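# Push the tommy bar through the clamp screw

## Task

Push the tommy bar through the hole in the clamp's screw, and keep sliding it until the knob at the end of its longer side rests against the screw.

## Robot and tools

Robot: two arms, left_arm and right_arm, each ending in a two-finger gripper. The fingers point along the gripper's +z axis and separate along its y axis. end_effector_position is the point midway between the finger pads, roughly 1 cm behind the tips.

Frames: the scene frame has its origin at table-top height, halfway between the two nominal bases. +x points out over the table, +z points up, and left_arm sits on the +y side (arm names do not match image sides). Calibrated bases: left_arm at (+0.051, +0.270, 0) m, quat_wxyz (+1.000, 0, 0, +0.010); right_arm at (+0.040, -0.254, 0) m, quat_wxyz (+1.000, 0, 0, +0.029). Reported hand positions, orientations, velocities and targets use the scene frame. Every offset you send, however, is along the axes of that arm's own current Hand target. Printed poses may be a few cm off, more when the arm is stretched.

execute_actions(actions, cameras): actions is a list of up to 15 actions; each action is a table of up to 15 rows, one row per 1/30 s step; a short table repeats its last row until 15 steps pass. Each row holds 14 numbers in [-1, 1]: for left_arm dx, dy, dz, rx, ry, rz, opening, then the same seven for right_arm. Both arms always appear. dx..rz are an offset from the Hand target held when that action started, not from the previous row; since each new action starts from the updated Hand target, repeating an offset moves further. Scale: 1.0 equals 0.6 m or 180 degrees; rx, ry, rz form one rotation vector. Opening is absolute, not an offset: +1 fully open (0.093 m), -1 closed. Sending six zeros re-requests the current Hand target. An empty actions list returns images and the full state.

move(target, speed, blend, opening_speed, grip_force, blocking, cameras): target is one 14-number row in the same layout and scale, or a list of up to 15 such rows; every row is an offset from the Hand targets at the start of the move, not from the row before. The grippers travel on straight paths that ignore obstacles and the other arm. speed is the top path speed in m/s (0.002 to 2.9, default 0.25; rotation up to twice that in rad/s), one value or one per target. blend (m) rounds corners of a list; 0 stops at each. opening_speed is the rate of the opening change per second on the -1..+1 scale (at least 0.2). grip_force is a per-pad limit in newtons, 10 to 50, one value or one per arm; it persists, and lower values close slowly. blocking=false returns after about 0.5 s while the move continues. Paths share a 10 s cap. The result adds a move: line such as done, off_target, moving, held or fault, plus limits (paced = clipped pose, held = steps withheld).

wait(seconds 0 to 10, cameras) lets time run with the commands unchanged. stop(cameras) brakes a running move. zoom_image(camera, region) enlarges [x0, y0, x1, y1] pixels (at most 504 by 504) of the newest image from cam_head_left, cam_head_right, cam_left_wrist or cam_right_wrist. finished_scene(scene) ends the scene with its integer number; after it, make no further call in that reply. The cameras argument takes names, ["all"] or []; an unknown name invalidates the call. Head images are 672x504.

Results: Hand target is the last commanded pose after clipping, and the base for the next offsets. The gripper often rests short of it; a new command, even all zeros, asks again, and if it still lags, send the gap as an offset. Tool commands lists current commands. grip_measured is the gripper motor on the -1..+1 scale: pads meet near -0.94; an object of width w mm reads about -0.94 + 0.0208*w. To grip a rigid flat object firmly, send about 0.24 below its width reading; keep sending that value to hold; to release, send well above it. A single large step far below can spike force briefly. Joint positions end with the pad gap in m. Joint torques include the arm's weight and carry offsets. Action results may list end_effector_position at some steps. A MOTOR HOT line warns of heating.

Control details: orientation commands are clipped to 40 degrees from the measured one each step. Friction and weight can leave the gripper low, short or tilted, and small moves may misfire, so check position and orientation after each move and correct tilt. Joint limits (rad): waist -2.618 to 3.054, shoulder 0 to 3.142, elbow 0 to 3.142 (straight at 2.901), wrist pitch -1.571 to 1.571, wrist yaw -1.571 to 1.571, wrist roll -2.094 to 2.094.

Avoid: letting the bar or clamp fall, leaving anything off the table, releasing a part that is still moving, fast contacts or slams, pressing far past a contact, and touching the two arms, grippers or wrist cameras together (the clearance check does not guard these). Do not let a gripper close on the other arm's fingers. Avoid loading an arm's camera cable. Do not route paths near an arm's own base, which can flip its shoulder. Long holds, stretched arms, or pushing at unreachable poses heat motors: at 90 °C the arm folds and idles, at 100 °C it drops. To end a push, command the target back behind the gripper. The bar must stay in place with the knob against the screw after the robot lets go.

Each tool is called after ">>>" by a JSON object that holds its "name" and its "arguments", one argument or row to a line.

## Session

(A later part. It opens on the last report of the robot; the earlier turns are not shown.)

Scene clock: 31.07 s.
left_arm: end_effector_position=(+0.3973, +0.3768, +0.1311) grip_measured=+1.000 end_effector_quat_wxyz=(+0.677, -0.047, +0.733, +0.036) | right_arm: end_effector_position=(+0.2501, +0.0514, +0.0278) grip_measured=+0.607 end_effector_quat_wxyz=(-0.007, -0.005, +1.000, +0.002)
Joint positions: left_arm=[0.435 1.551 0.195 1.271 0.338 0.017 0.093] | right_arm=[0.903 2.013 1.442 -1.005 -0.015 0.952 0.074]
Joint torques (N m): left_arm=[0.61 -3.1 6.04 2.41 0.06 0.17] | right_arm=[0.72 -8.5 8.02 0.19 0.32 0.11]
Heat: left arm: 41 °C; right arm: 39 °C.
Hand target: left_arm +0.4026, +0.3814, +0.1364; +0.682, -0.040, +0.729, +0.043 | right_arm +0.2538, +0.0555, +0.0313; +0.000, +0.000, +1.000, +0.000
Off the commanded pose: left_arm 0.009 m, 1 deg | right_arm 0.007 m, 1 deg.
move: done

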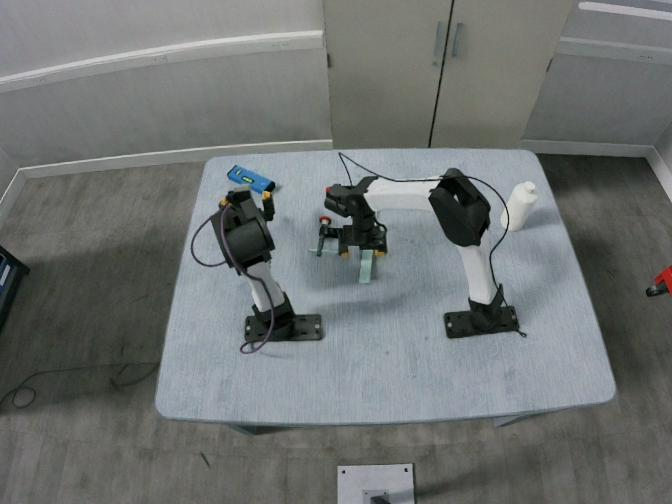

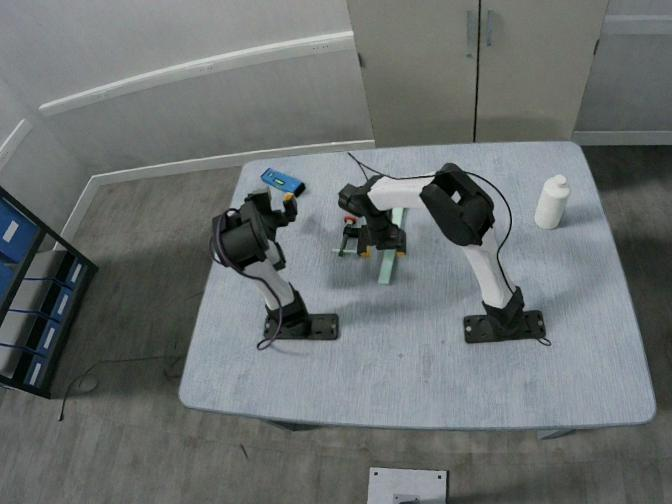

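>>> {"name": "move", "arguments": {
  "target": [
    [0,0,0,0,0,0,1,0,0.01,0,0,0,0,0.61],
    [0,0,0,0,0,0,1,0,0,-0.1,0,0,0,-1],
    [0,0,0,0,0,0,1,0,0.059,-0.1,0,0,0,-1],
    [0,0,0,0,0,0,1,0,0.059,0,0,0,0,-1],
    [0,0,0,0,0,0,1,0,0.125,0,0,0,0,-1]
  ],
  "cameras": ["all"],
  "speed": [0.08,0.15,0.15,0.12,0.06]
}}

>>> {"name": "zoom_image", "arguments": {
  "camera": "cam_head_left",
  "region": [290, 200, 390, 300]
}}

>>> {"name": "zoom_image", "arguments": {
  "camera": "cam_head_right",
  "region": [320, 200, 420, 300]
}}

Scene clock: 37.03 s.
left_arm: end_effector_position=(+0.3973, +0.3768, +0.1311) grip_measured=+1.000 end_effector_quat_wxyz=(+0.677, -0.047, +0.733, +0.036) | right_arm: end_effector_position=(+0.2520, +0.1265, +0.0284) grip_measured=-0.975 end_effector_quat_wxyz=(-0.007, -0.004, +1.000, +0.002)
Joint positions: left_arm=[0.435 1.551 0.195 1.271 0.338 0.017 0.093] | right_arm=[0.999 2.261 1.836 -1.15 -0.014 1.049 0]
Joint torques (N m): left_arm=[0.61 -3.1 6.05 2.42 0.06 0.17] | right_arm=[0.98 -10.37 8.25 0.11 0.32 0.05]
Heat: left arm: 41 °C; right arm: 40 °C.
Hand target: left_arm +0.4026, +0.3814, +0.1364; +0.682, -0.040, +0.729, +0.043 | right_arm +0.2539, +0.1305, +0.0315; +0.000, +0.000, +1.000, +0.000
Off the commanded pose: left_arm 0.009 m, 1 deg | right_arm 0.005 m, 1 deg.
move: done; target 2's new opening was sent with right_arm's hand 0.018 m and 3 deg from that target

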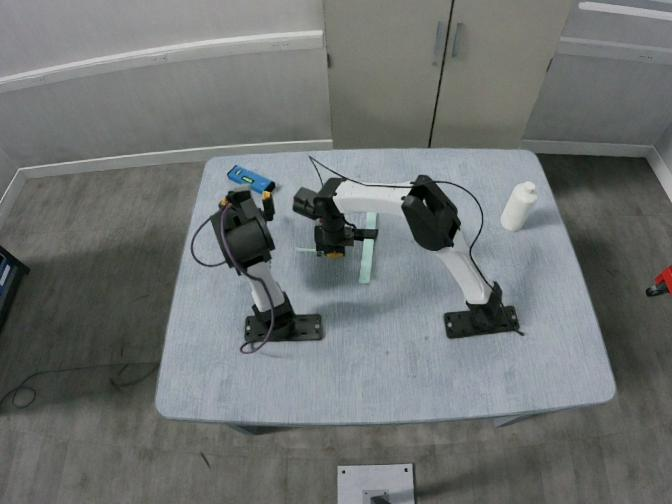

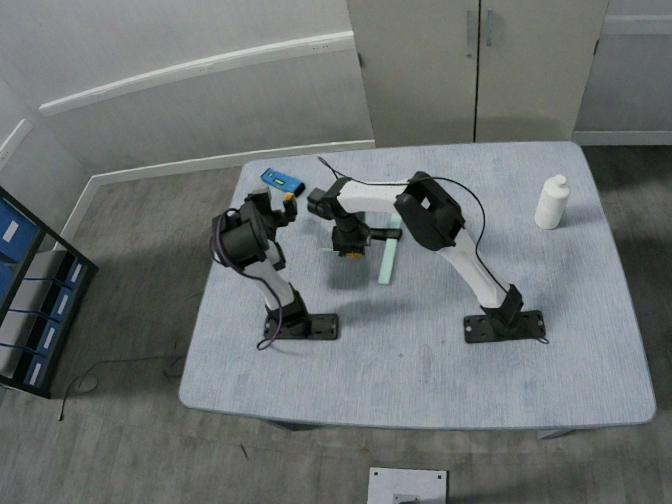

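Scaled by 5.040 from the camera's 672x504 image, which has a finer 960x720 frame.

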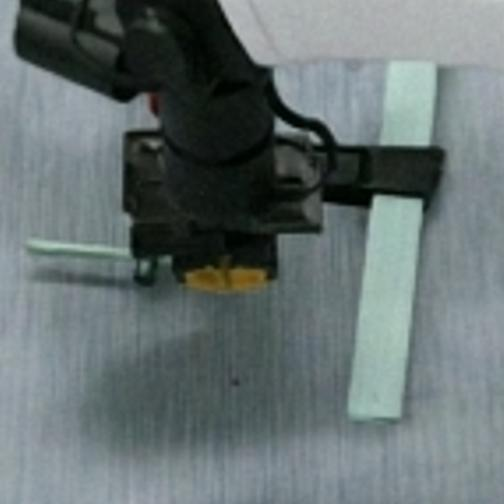

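Scaled by 5.040 from the camera's 672x504 image, which has a finer 960x720 frame.

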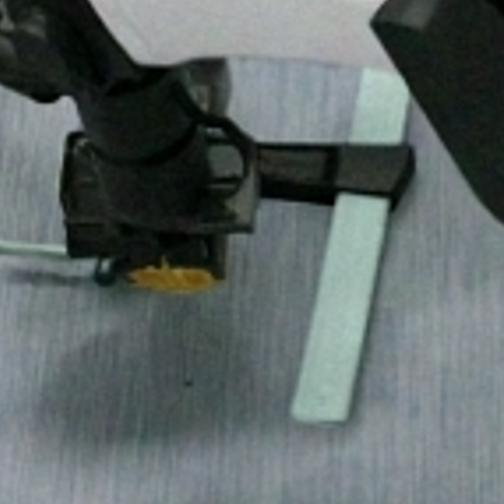

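>>> {"name": "move", "arguments": {
  "target": [
    [0,0,0,0,0,0,1,0,0.018,0,0,0,0,-1],
    [0,0,0,0,0,0,1,0,-0.05,0,0,0,0,-1],
    [0,0,0,0,0,0,1,0,-0.12,-0.2,0,0,0,-1]
  ],
  "cameras": ["all"],
  "speed": [0.03,0.1,0.2]
}}

>>> {"name": "zoom_image", "arguments": {
  "camera": "cam_head_left",
  "region": [290, 210, 350, 270]
}}

>>> {"name": "zoom_image", "arguments": {
  "camera": "cam_head_right",
  "region": [310, 210, 370, 270]
}}

Scene clock: 40.30 s.
left_arm: end_effector_position=(+0.3973, +0.3768, +0.1311) grip_measured=+1.000 end_effector_quat_wxyz=(+0.677, -0.047, +0.733, +0.036) | right_arm: end_effector_position=(+0.2488, +0.0600, +0.1360) grip_measured=-0.975 end_effector_quat_wxyz=(-0.016, +0.003, +1.000, -0.011)
Joint positions: left_arm=[0.435 1.551 0.195 1.271 0.338 0.017 0.093] | right_arm=[0.92 2.019 1.885 -1.472 -0.014 0.983 0]
Joint torques (N m): left_arm=[0.61 -3.08 6.05 2.41 0.05 0.17] | right_arm=[-0.16 -11.77 7.9 0.04 0.32 -0.17]
Heat: left arm: 41 °C; right arm: 41 °C.
Hand target: left_arm +0.4026, +0.3814, +0.1364; +0.682, -0.040, +0.729, +0.043 | right_arm +0.2538, +0.0585, +0.1514; +0.000, +0.000, +1.000, +0.000
Off the commanded pose: left_arm 0.009 m, 1 deg | right_arm 0.016 m, 2 deg.
move: off_target (right_arm)

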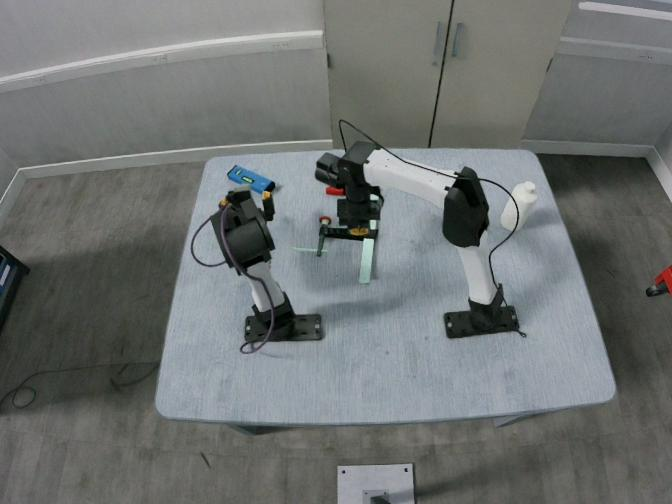

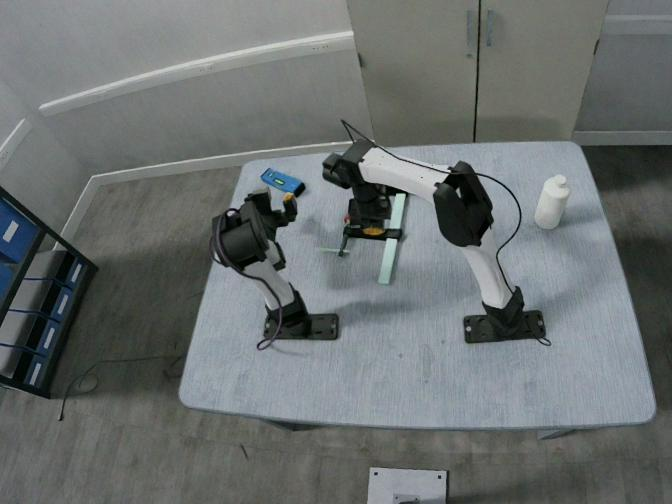

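Scaled by 8.400 from the camera's 672x504 image, which has a finer 960x720 frame.

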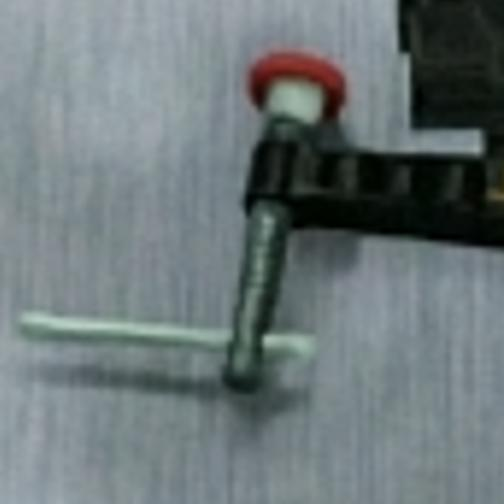

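Scaled by 8.400 from the camera's 672x504 image, which has a finer 960x720 frame.

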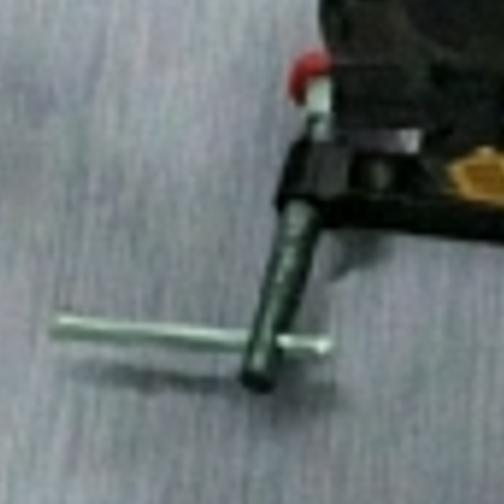

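>>> {"name": "move", "arguments": {
  "target": [
    [0,0,0,0,0,0,1,0,0.065,0.0,0,0,0,-1],
    [0,0,0,0,0,0,1,0,0.065,0.2,0,0,0,-1],
    [0,0,0,0,0,0,1,0,0.13,0.2,0,0,0,-1],
    [0,0,0,0,0,0,1,0,0.164,0.2,0,0,0,-1],
    [0,0,0,0,0,0,1,0,0.08,0.2,0,0,0,-1],
    [0,0,0,0,0,0,1,0,0.02,-0.02,0,0,0,-1]
  ],
  "blend": [0.02,0,0.01,0,0.02,0],
  "cameras": ["all"],
  "speed": [0.15,0.15,0.1,0.03,0.1,0.2]
}}

>>> {"name": "zoom_image", "arguments": {
  "camera": "cam_head_left",
  "region": [290, 210, 350, 270]
}}

>>> {"name": "zoom_image", "arguments": {
  "camera": "cam_head_right",
  "region": [310, 210, 370, 270]
}}

Scene clock: 45.70 s.
left_arm: end_effector_position=(+0.3973, +0.3768, +0.1311) grip_measured=+1.000 end_effector_quat_wxyz=(+0.677, -0.047, +0.733, +0.036) | right_arm: end_effector_position=(+0.2492, +0.0721, +0.1476) grip_measured=-0.975 end_effector_quat_wxyz=(-0.016, +0.003, +1.000, -0.011)
Joint positions: left_arm=[0.435 1.551 0.195 1.271 0.338 0.017 0.093] | right_arm=[0.936 2.075 2.015 -1.547 -0.014 1.001 0]
Joint torques (N m): left_arm=[0.59 -3.08 6.04 2.41 0.06 0.17] | right_arm=[-0.13 -12.1 7.92 0.05 0.32 -0.17]
Heat: left arm: 41 °C; right arm: 42 °C.
Hand target: left_arm +0.4026, +0.3814, +0.1364; +0.682, -0.040, +0.729, +0.043 | right_arm +0.2538, +0.0704, +0.1634; +0.000, +0.000, +1.000, +0.000
Off the commanded pose: left_arm 0.009 m, 1 deg | right_arm 0.017 m, 2 deg.
move: off_target (right_arm); blend cut to 0.0196 m at target 1

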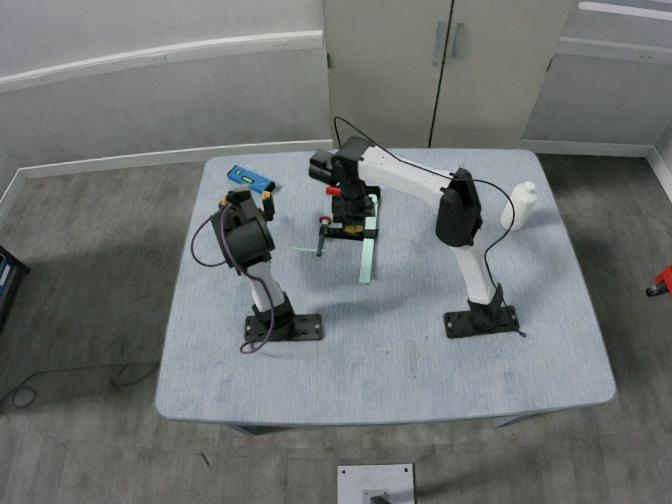

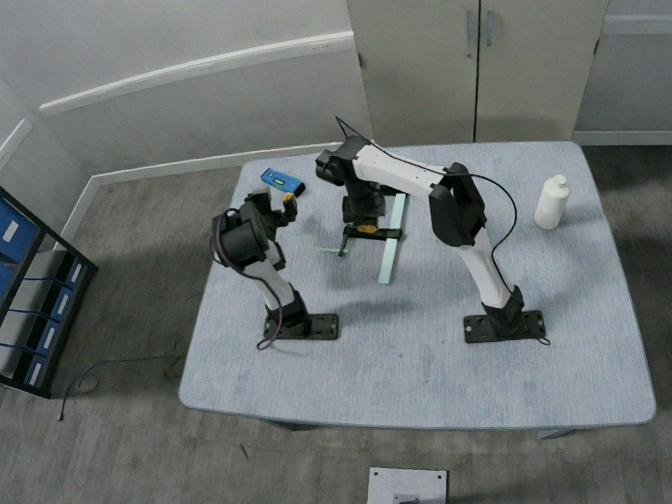

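Scaled by 8.400 from the camera's 672x504 image, which has a finer 960x720 frame.

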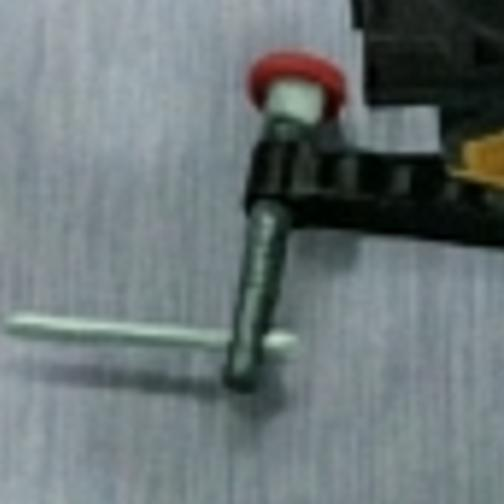

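Scaled by 8.400 from the camera's 672x504 image, which has a finer 960x720 frame.

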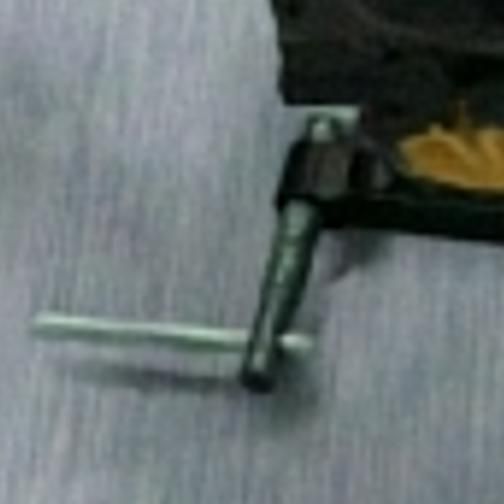

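>>> {"name": "move", "arguments": {
  "target": [
    [0,0,0,0,0,0,1,0,0.05,0.0,0,0,0,-1],
    [0,0,0,0,0,0,1,0,0.05,0.22,0,0,0,-1],
    [0,0,0,0,0,0,1,0,0.13,0.22,0,0,0,-1],
    [0,0,0,0,0,0,1,0,0.162,0.22,0,0,0,-1],
    [0,0,0,0,0,0,1,0,0.08,0.22,0,0,0,-1],
    [0,0,0,0,0,0,1,0,0,-0.02,0,0,0,-1]
  ],
  "blend": [0.02,0,0.01,0,0.02,0],
  "cameras": ["all"],
  "speed": [0.15,0.15,0.1,0.03,0.1,0.2]
}}

>>> {"name": "zoom_image", "arguments": {
  "camera": "cam_head_left",
  "region": [290, 210, 350, 270]
}}

>>> {"name": "zoom_image", "arguments": {
  "camera": "cam_head_right",
  "region": [310, 210, 370, 270]
}}

Scene clock: 51.00 s.
left_arm: end_effector_position=(+0.3973, +0.3768, +0.1311) grip_measured=+1.000 end_effector_quat_wxyz=(+0.677, -0.047, +0.733, +0.036) | right_arm: end_effector_position=(+0.2508, +0.0734, +0.1585) grip_measured=-0.975 end_effector_quat_wxyz=(-0.009, +0.004, +1.000, -0.005)
Joint positions: left_arm=[0.435 1.551 0.195 1.271 0.338 0.017 0.093] | right_arm=[0.936 2.074 2.058 -1.573 -0.011 1.001 0]
Joint torques (N m): left_arm=[0.59 -3.1 6.05 2.41 0.06 0.17] | right_arm=[-0.1 -12.62 7.34 0.06 0.29 -0.18]
Heat: left arm: 42 °C; right arm: 43 °C.
Hand target: left_arm +0.4026, +0.3814, +0.1364; +0.682, -0.040, +0.729, +0.043 | right_arm +0.2538, +0.0704, +0.1754; +0.000, +0.000, +1.000, +0.000
Off the commanded pose: left_arm 0.009 m, 1 deg | right_arm 0.017 m, 1 deg.
joint sent to its limit (right arm) — joint 4 (wrist pitch), lower limit. The joint targets still meet the commanded pose.
move: off_target (right_arm); blend cut to 0.0151 m at target 1, 0.0096 m at target 3

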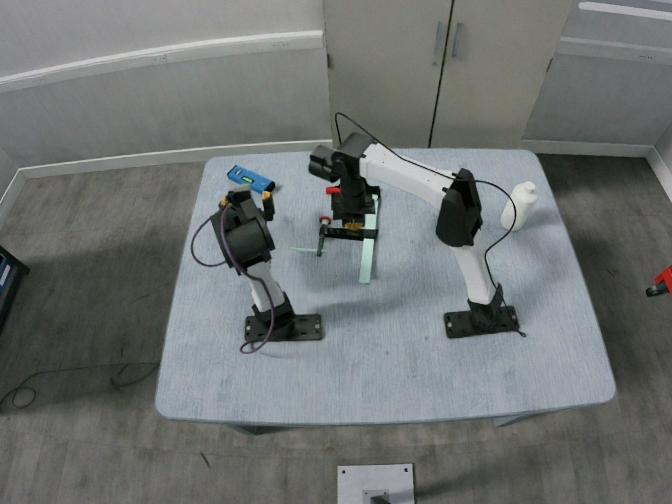

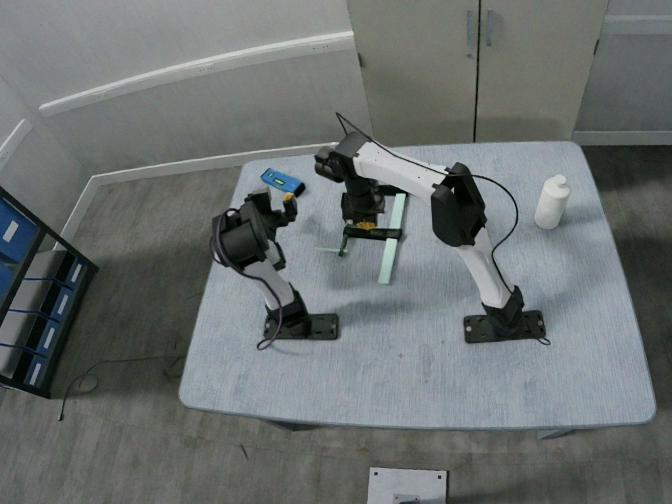

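Scaled by 8.400 from the camera's 672x504 image, which has a finer 960x720 frame.

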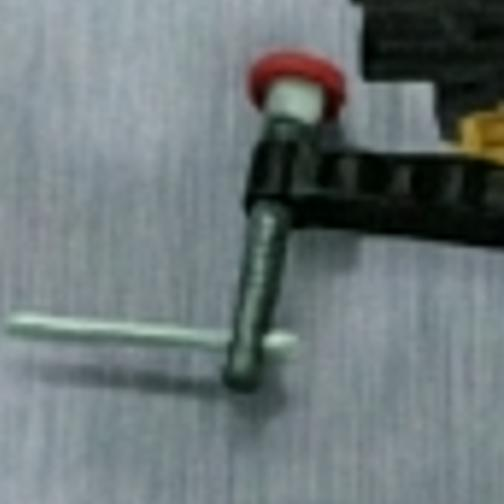

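Scaled by 8.400 from the camera's 672x504 image, which has a finer 960x720 frame.

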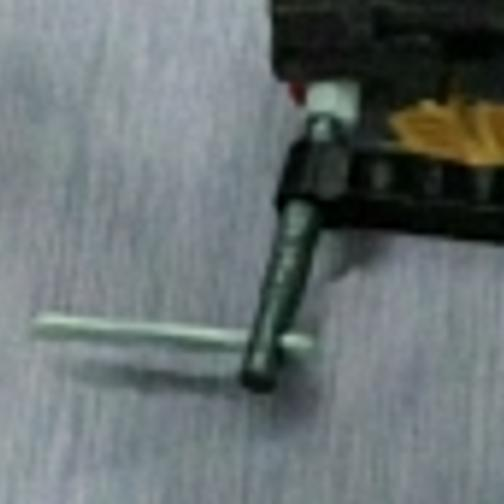

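>>> {"name": "move", "arguments": {
  "target": [
    [0,0,0,0,0,0,1,0,0.05,0.0,0,0,0,-1],
    [0,0,0,0,0,0,1,0,0.05,0.24,0,0,0,-1],
    [0,0,0,0,0,0,1,0,0.13,0.24,0,0,0,-1],
    [0,0,0,0,0,0,1,0,0.167,0.24,0,0,0,-1]
  ],
  "blend": [0.01,0,0.01,0],
  "cameras": ["all"],
  "speed": [0.15,0.15,0.1,0.03]
}}

>>> {"name": "zoom_image", "arguments": {
  "camera": "cam_head_left",
  "region": [290, 210, 350, 270]
}}

>>> {"name": "zoom_image", "arguments": {
  "camera": "cam_head_right",
  "region": [310, 210, 370, 270]
}}

Scene clock: 54.77 s.
left_arm: end_effector_position=(+0.3973, +0.3768, +0.1311) grip_measured=+1.000 end_effector_quat_wxyz=(+0.677, -0.047, +0.733, +0.036) | right_arm: end_effector_position=(+0.2521, +0.1585, +0.0310) grip_measured=-0.975 end_effector_quat_wxyz=(-0.012, +0.000, +1.000, -0.013)
Joint positions: left_arm=[0.435 1.551 0.195 1.271 0.338 0.017 0.093] | right_arm=[1.034 2.428 2.137 -1.313 -0.01 1.091 0]
Joint torques (N m): left_arm=[0.59 -3.08 6.05 2.42 0.05 0.17] | right_arm=[1.46 -10.97 8.35 0.32 0.27 0.03]
Heat: left arm: 42 °C; right arm: 43 °C.
Hand target: left_arm +0.4026, +0.3814, +0.1364; +0.682, -0.040, +0.729, +0.043 | right_arm +0.2538, +0.1706, +0.0314; +0.000, +0.000, +1.000, +0.000
Off the commanded pose: left_arm 0.009 m, 1 deg | right_arm 0.012 m, 2 deg.
move: off_target (right_arm)

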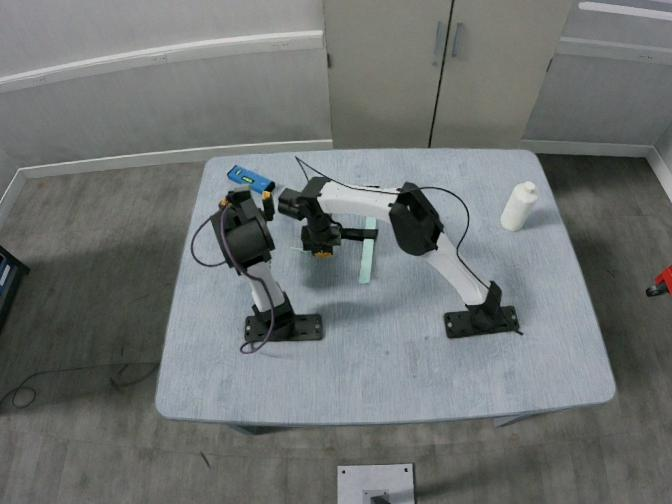

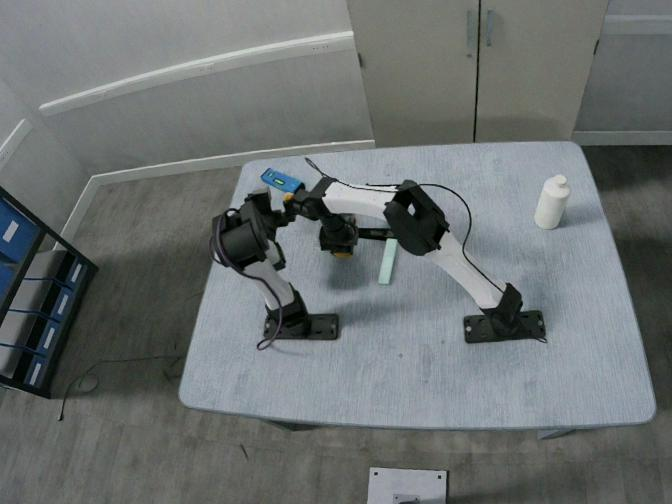

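Scaled by 8.400 from the camera's 672x504 image, which has a finer 960x720 frame.

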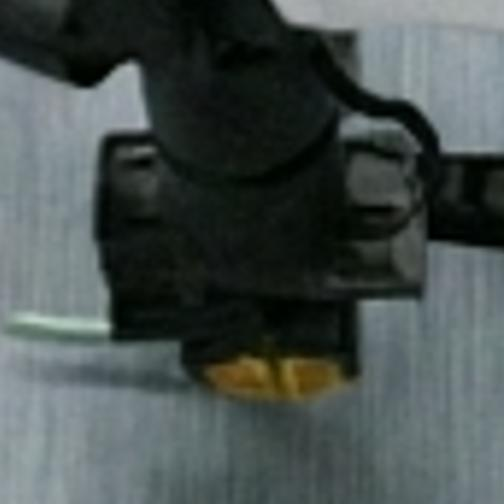

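Scaled by 8.400 from the camera's 672x504 image, which has a finer 960x720 frame.

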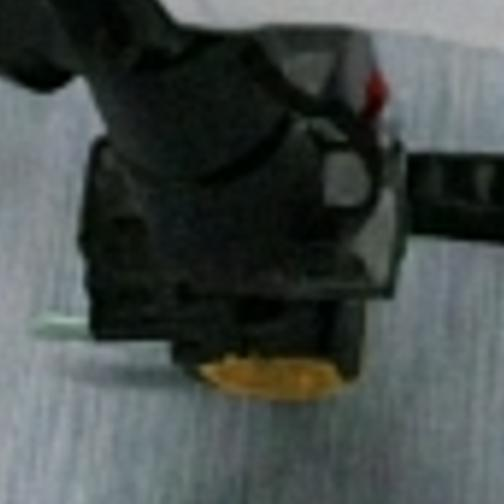

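>>> {"name": "move", "arguments": {
  "target": [
    [0,0,0,0,0,0,1,0,-0.118,0,0,0,0,-1],
    [0,0,0,0,0,0,1,-0.035,-0.118,0,0,0,0,-1],
    [0,0,0,0,0,0,1,-0.035,-0.05,0,0,0,0,-1]
  ],
  "cameras": ["all"],
  "speed": [0.12,0.06,0.04]
}}

>>> {"name": "zoom_image", "arguments": {
  "camera": "cam_head_left",
  "region": [290, 210, 350, 270]
}}

>>> {"name": "zoom_image", "arguments": {
  "camera": "cam_head_right",
  "region": [310, 210, 370, 270]
}}

Scene clock: 58.60 s.
left_arm: end_effector_position=(+0.3973, +0.3768, +0.1311) grip_measured=+1.000 end_effector_quat_wxyz=(+0.677, -0.047, +0.733, +0.036) | right_arm: end_effector_position=(+0.2741, +0.1365, +0.0287) grip_measured=-0.975 end_effector_quat_wxyz=(-0.005, -0.003, +1.000, +0.001)
Joint positions: left_arm=[0.435 1.551 0.195 1.271 0.338 0.017 0.093] | right_arm=[0.969 2.349 1.988 -1.213 -0.01 1.02 0]
Joint torques (N m): left_arm=[0.59 -3.08 6.05 2.41 0.06 0.17] | right_arm=[1.02 -10.96 8.32 0.13 0.28 0.08]
Heat: left arm: 42 °C; right arm: 44 °C.
Hand target: left_arm +0.4026, +0.3814, +0.1364; +0.682, -0.040, +0.729, +0.043 | right_arm +0.2749, +0.1407, +0.0315; +0.000, +0.000, +1.000, +0.001
Off the commanded pose: left_arm 0.009 m, 1 deg | right_arm 0.005 m, 1 deg.
move: done

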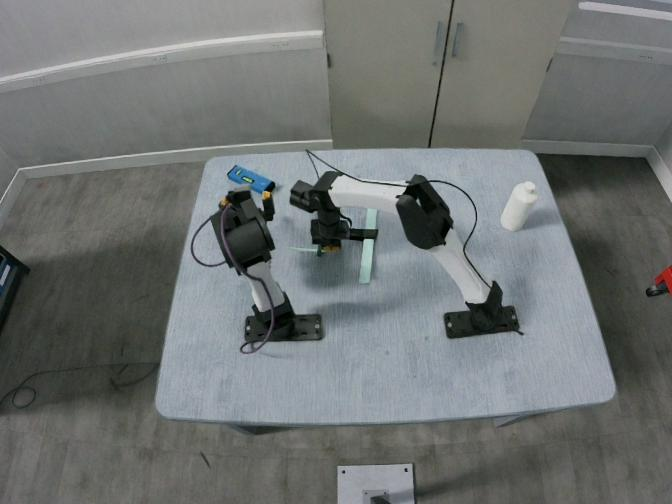

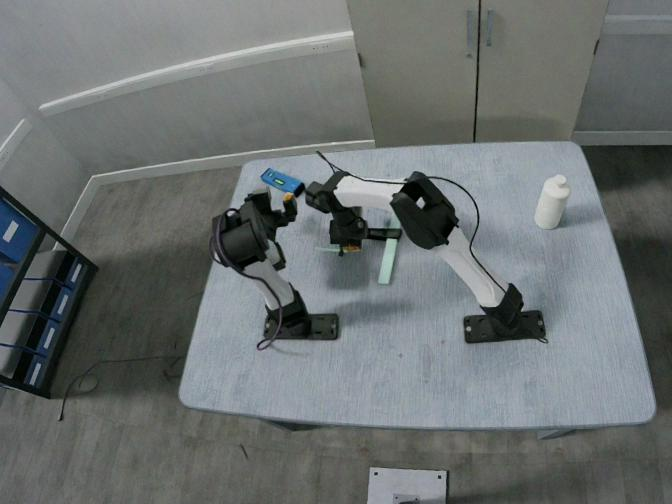

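Scaled by 8.400 from the camera's 672x504 image, which has a finer 960x720 frame.

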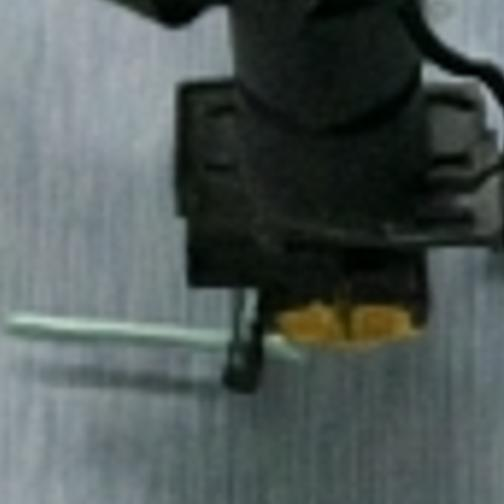

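Scaled by 8.400 from the camera's 672x504 image, which has a finer 960x720 frame.

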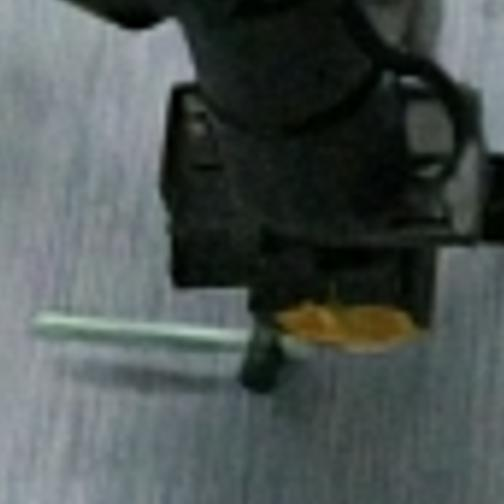

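>>> {"name": "move", "arguments": {
  "target": [
    [0,0,0,0,0,0,1,0,-0.06,0,0,0,0,-1],
    [0,0,0,0,0,0,1,0.018,-0.06,0,0,0,0,-1],
    [0,0,0,0,0,0,1,0.018,0.0,0,0,0,0,-1]
  ],
  "cameras": ["all"],
  "speed": [0.1,0.06,0.04]
}}

>>> {"name": "zoom_image", "arguments": {
  "camera": "cam_head_left",
  "region": [290, 210, 350, 270]
}}

>>> {"name": "zoom_image", "arguments": {
  "camera": "cam_head_right",
  "region": [310, 210, 370, 270]
}}

Scene clock: 61.77 s.
left_arm: end_effector_position=(+0.3973, +0.3768, +0.1311) grip_measured=+1.000 end_effector_quat_wxyz=(+0.677, -0.047, +0.733, +0.036) | right_arm: end_effector_position=(+0.2632, +0.1365, +0.0287) grip_measured=-0.975 end_effector_quat_wxyz=(-0.005, -0.004, +1.000, +0.001)
Joint positions: left_arm=[0.435 1.551 0.195 1.271 0.338 0.017 0.093] | right_arm=[0.99 2.323 1.943 -1.194 -0.01 1.04 0]
Joint torques (N m): left_arm=[0.59 -3.08 6.04 2.42 0.06 0.17] | right_arm=[0.96 -10.78 8.28 0.1 0.28 0.09]
Heat: left arm: 42 °C; right arm: 45 °C.
Hand target: left_arm +0.4026, +0.3814, +0.1364; +0.682, -0.040, +0.729, +0.043 | right_arm +0.2640, +0.1407, +0.0314; +0.000, +0.000, +1.000, +0.000
Off the commanded pose: left_arm 0.009 m, 1 deg | right_arm 0.005 m, 1 deg.
move: done

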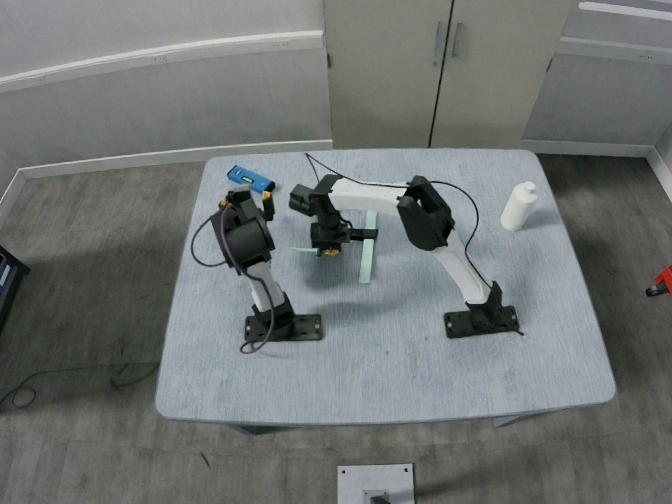

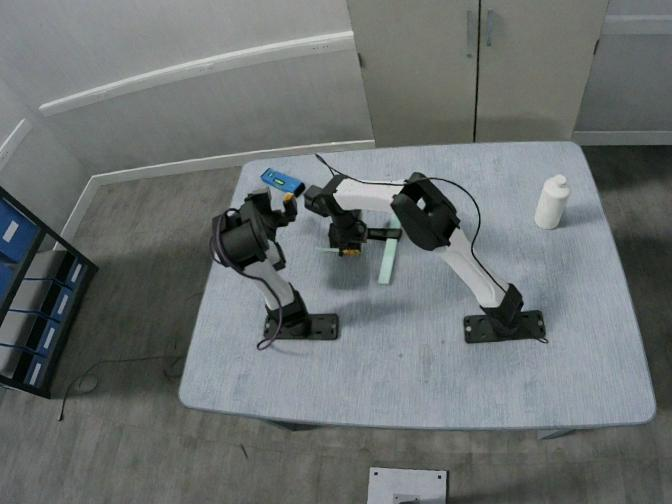

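Scaled by 8.400 from the camera's 672x504 image, which has a finer 960x720 frame.

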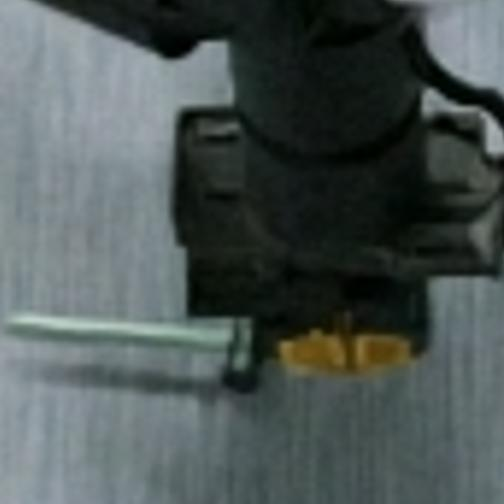

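Scaled by 8.400 from the camera's 672x504 image, which has a finer 960x720 frame.

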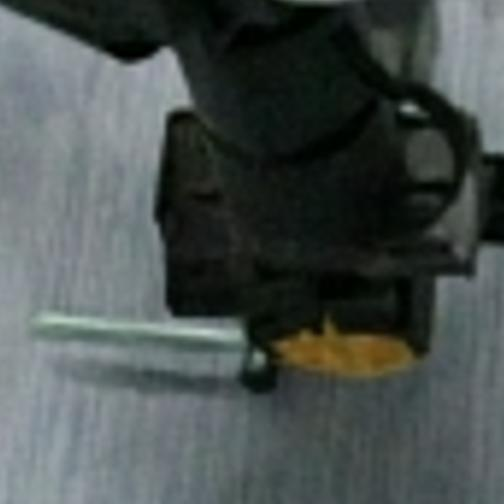

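>>> {"name": "move", "arguments": {
  "target": [0,0,0,0,0,0,1,0,0.018,0,0,0,0,-1],
  "cameras": ["all"],
  "speed": 0.03
}}

>>> {"name": "zoom_image", "arguments": {
  "camera": "cam_head_left",
  "region": [280, 210, 340, 270]
}}

>>> {"name": "zoom_image", "arguments": {
  "camera": "cam_head_right",
  "region": [310, 210, 370, 270]
}}

Scene clock: 62.77 s.
left_arm: end_effector_position=(+0.3973, +0.3768, +0.1311) grip_measured=+1.000 end_effector_quat_wxyz=(+0.677, -0.047, +0.733, +0.036) | right_arm: end_effector_position=(+0.2640, +0.1449, +0.0296) grip_measured=-0.975 end_effector_quat_wxyz=(-0.007, -0.001, +1.000, -0.002)
Joint positions: left_arm=[0.435 1.551 0.195 1.271 0.338 0.017 0.093] | right_arm=[0.997 2.367 2.023 -1.237 -0.01 1.052 0]
Joint torques (N m): left_arm=[0.61 -3.1 6.05 2.41 0.06 0.17] | right_arm=[1.37 -10.95 8.31 0.16 0.28 0.02]
Heat: left arm: 42 °C; right arm: 45 °C.
Hand target: left_arm +0.4026, +0.3814, +0.1364; +0.682, -0.040, +0.729, +0.043 | right_arm +0.2640, +0.1515, +0.0315; +0.000, +0.000, +1.000, +0.000
Off the commanded pose: left_arm 0.009 m, 1 deg | right_arm 0.007 m, 1 deg.
move: done

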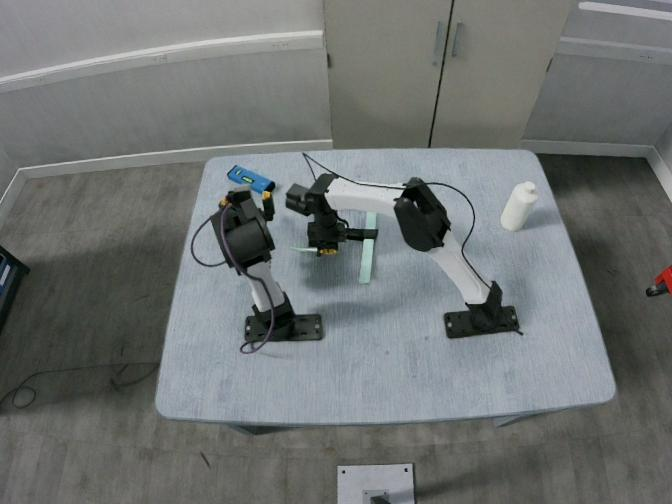

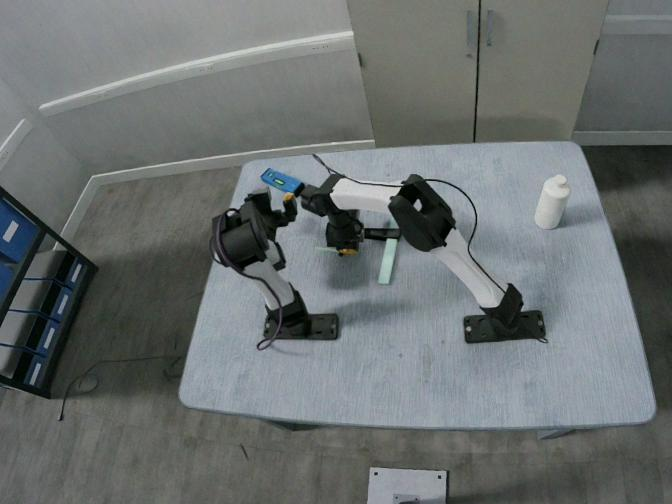

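Scaled by 8.400 from the camera's 672x504 image, which has a finer 960x720 frame.

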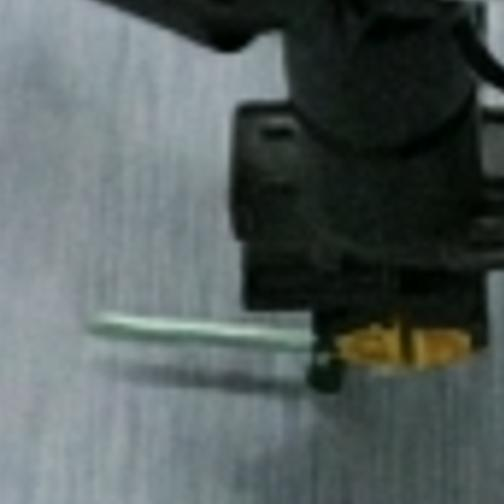

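Scaled by 8.400 from the camera's 672x504 image, which has a finer 960x720 frame.

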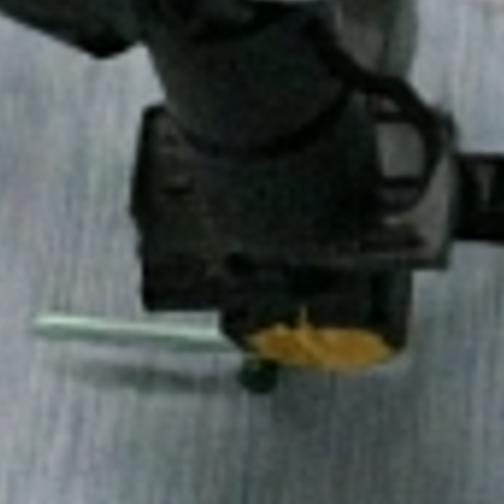

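>>> {"name": "move", "arguments": {
  "target": [
    [0,0,0,0,0,0,1,0,-0.083,0,0,0,0,-1],
    [0,0,0,0,0,0,1,0.003,-0.083,0.023,0,0,0,-1],
    [0,0,0,0,0,0,1,0.003,-0.022,0.023,0,0,0,-1]
  ],
  "cameras": ["all"],
  "speed": [0.1,0.04,0.04]
}}

>>> {"name": "zoom_image", "arguments": {
  "camera": "cam_head_left",
  "region": [280, 210, 340, 270]
}}

>>> {"name": "zoom_image", "arguments": {
  "camera": "cam_head_right",
  "region": [310, 210, 370, 270]
}}

Scene clock: 65.97 s.
left_arm: end_effector_position=(+0.3973, +0.3768, +0.1311) grip_measured=+1.000 end_effector_quat_wxyz=(+0.677, -0.047, +0.733, +0.036) | right_arm: end_effector_position=(+0.2609, +0.1313, +0.0160) grip_measured=-0.975 end_effector_quat_wxyz=(-0.007, -0.002, +1.000, -0.003)
Joint positions: left_arm=[0.435 1.551 0.195 1.271 0.338 0.017 0.093] | right_arm=[0.989 2.317 1.881 -1.147 -0.01 1.041 0]
Joint torques (N m): left_arm=[0.61 -3.08 6.04 2.41 0.06 0.17] | right_arm=[1.2 -10.52 8.16 0.15 0.27 0.03]
Heat: left arm: 42 °C; right arm: 45 °C.
Hand target: left_arm +0.4026, +0.3814, +0.1364; +0.682, -0.040, +0.729, +0.043 | right_arm +0.2621, +0.1383, +0.0176; +0.000, +0.000, +1.000, +0.000
Off the commanded pose: left_arm 0.009 m, 1 deg | right_arm 0.007 m, 1 deg.
move: done

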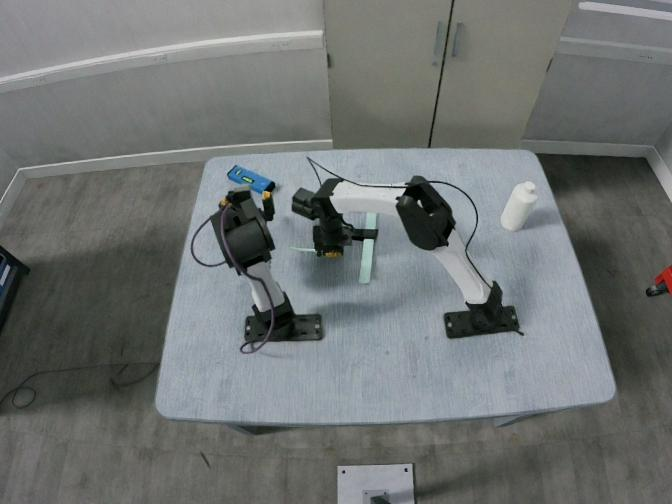

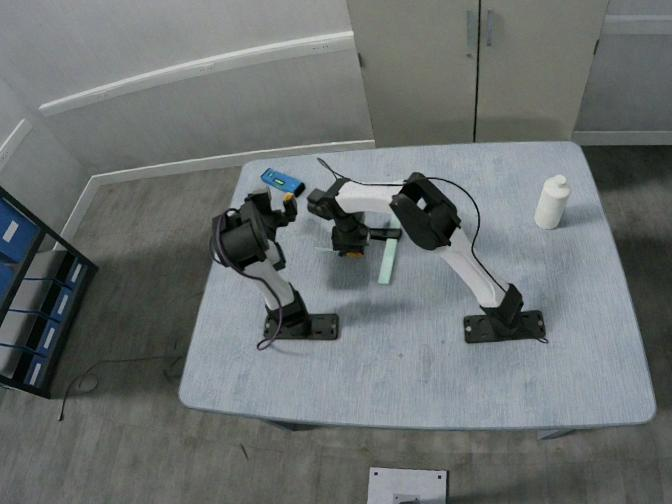

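Scaled by 8.400 from the camera's 672x504 image, which has a finer 960x720 frame.

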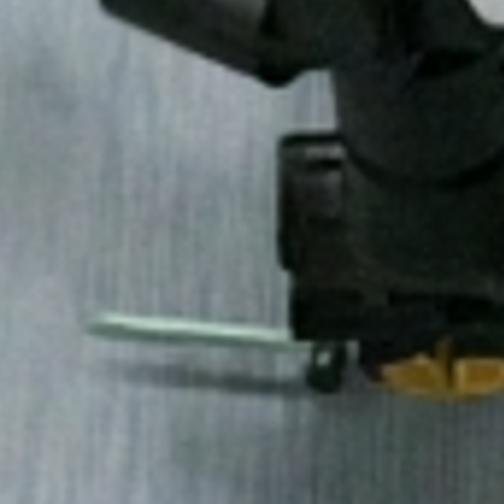

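Scaled by 8.400 from the camera's 672x504 image, which has a finer 960x720 frame.

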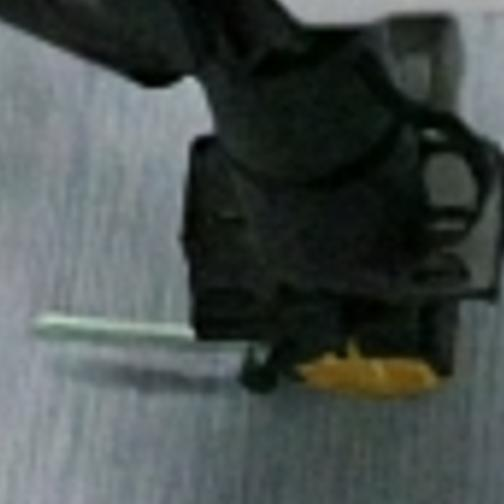

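>>> {"name": "move", "arguments": {
  "target": [0,0,0,0,0,0,1,0,0.017,0,0,0,0,-1],
  "cameras": ["all"],
  "speed": 0.03
}}

>>> {"name": "zoom_image", "arguments": {
  "camera": "cam_head_left",
  "region": [280, 210, 340, 270]
}}

>>> {"name": "zoom_image", "arguments": {
  "camera": "cam_head_right",
  "region": [310, 210, 370, 270]
}}

Scene clock: 66.93 s.
left_arm: end_effector_position=(+0.3973, +0.3768, +0.1311) grip_measured=+1.000 end_effector_quat_wxyz=(+0.677, -0.047, +0.733, +0.036) | right_arm: end_effector_position=(+0.2612, +0.1329, +0.0176) grip_measured=-0.975 end_effector_quat_wxyz=(-0.011, +0.001, +1.000, -0.017)
Joint positions: left_arm=[0.435 1.551 0.195 1.271 0.338 0.017 0.093] | right_arm=[0.992 2.353 1.95 -1.208 -0.003 1.053 0]
Joint torques (N m): left_arm=[0.61 -3.08 6.05 2.41 0.06 0.17] | right_arm=[1.83 -10.4 8.18 0.4 0.19 0.09]
Heat: left arm: 42 °C; right arm: 45 °C.
Hand target: left_arm +0.4026, +0.3814, +0.1364; +0.682, -0.040, +0.729, +0.043 | right_arm +0.2622, +0.1484, +0.0176; +0.000, +0.000, +1.000, +0.000
Off the commanded pose: left_arm 0.009 m, 1 deg | right_arm 0.016 m, 2 deg.
move: off_target (right_arm)

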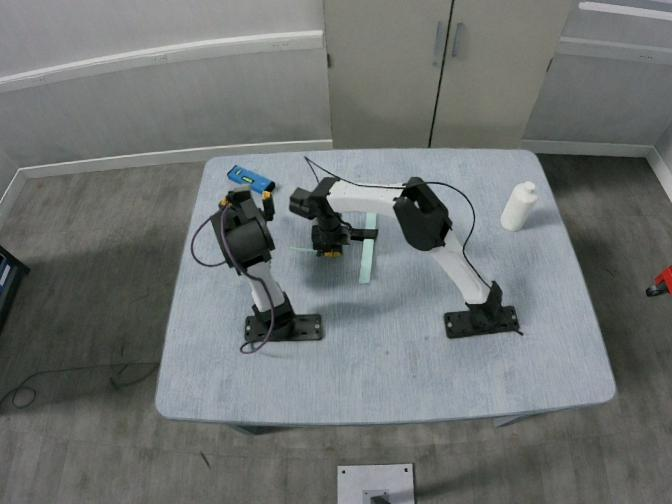

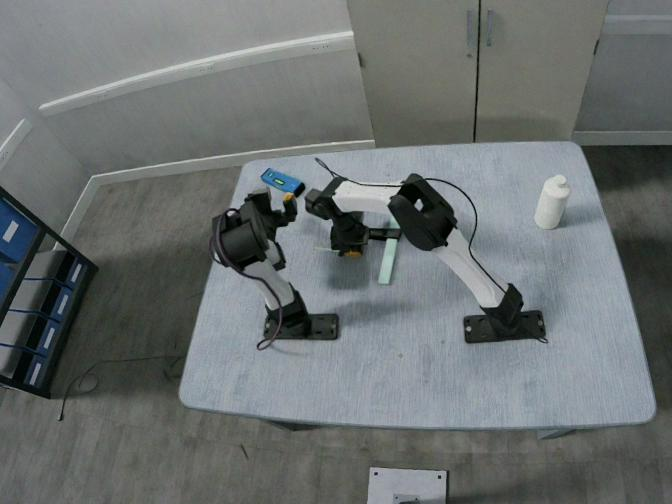

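Scaled by 8.400 from the camera's 672x504 image, which has a finer 960x720 frame.

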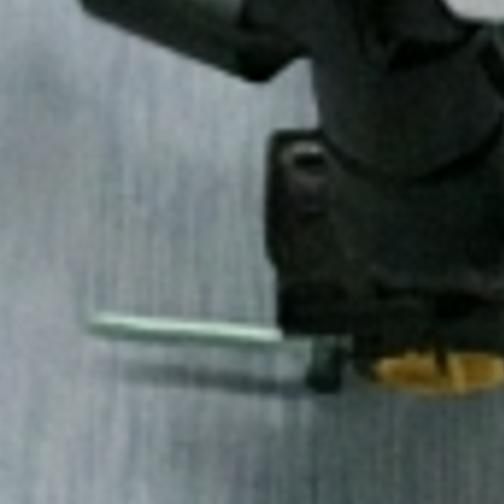

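Scaled by 8.400 from the camera's 672x504 image, which has a finer 960x720 frame.

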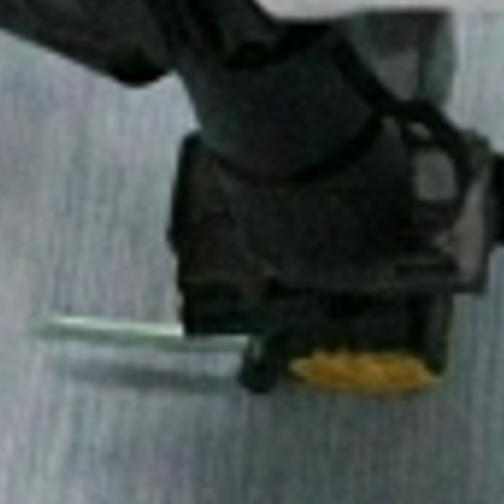

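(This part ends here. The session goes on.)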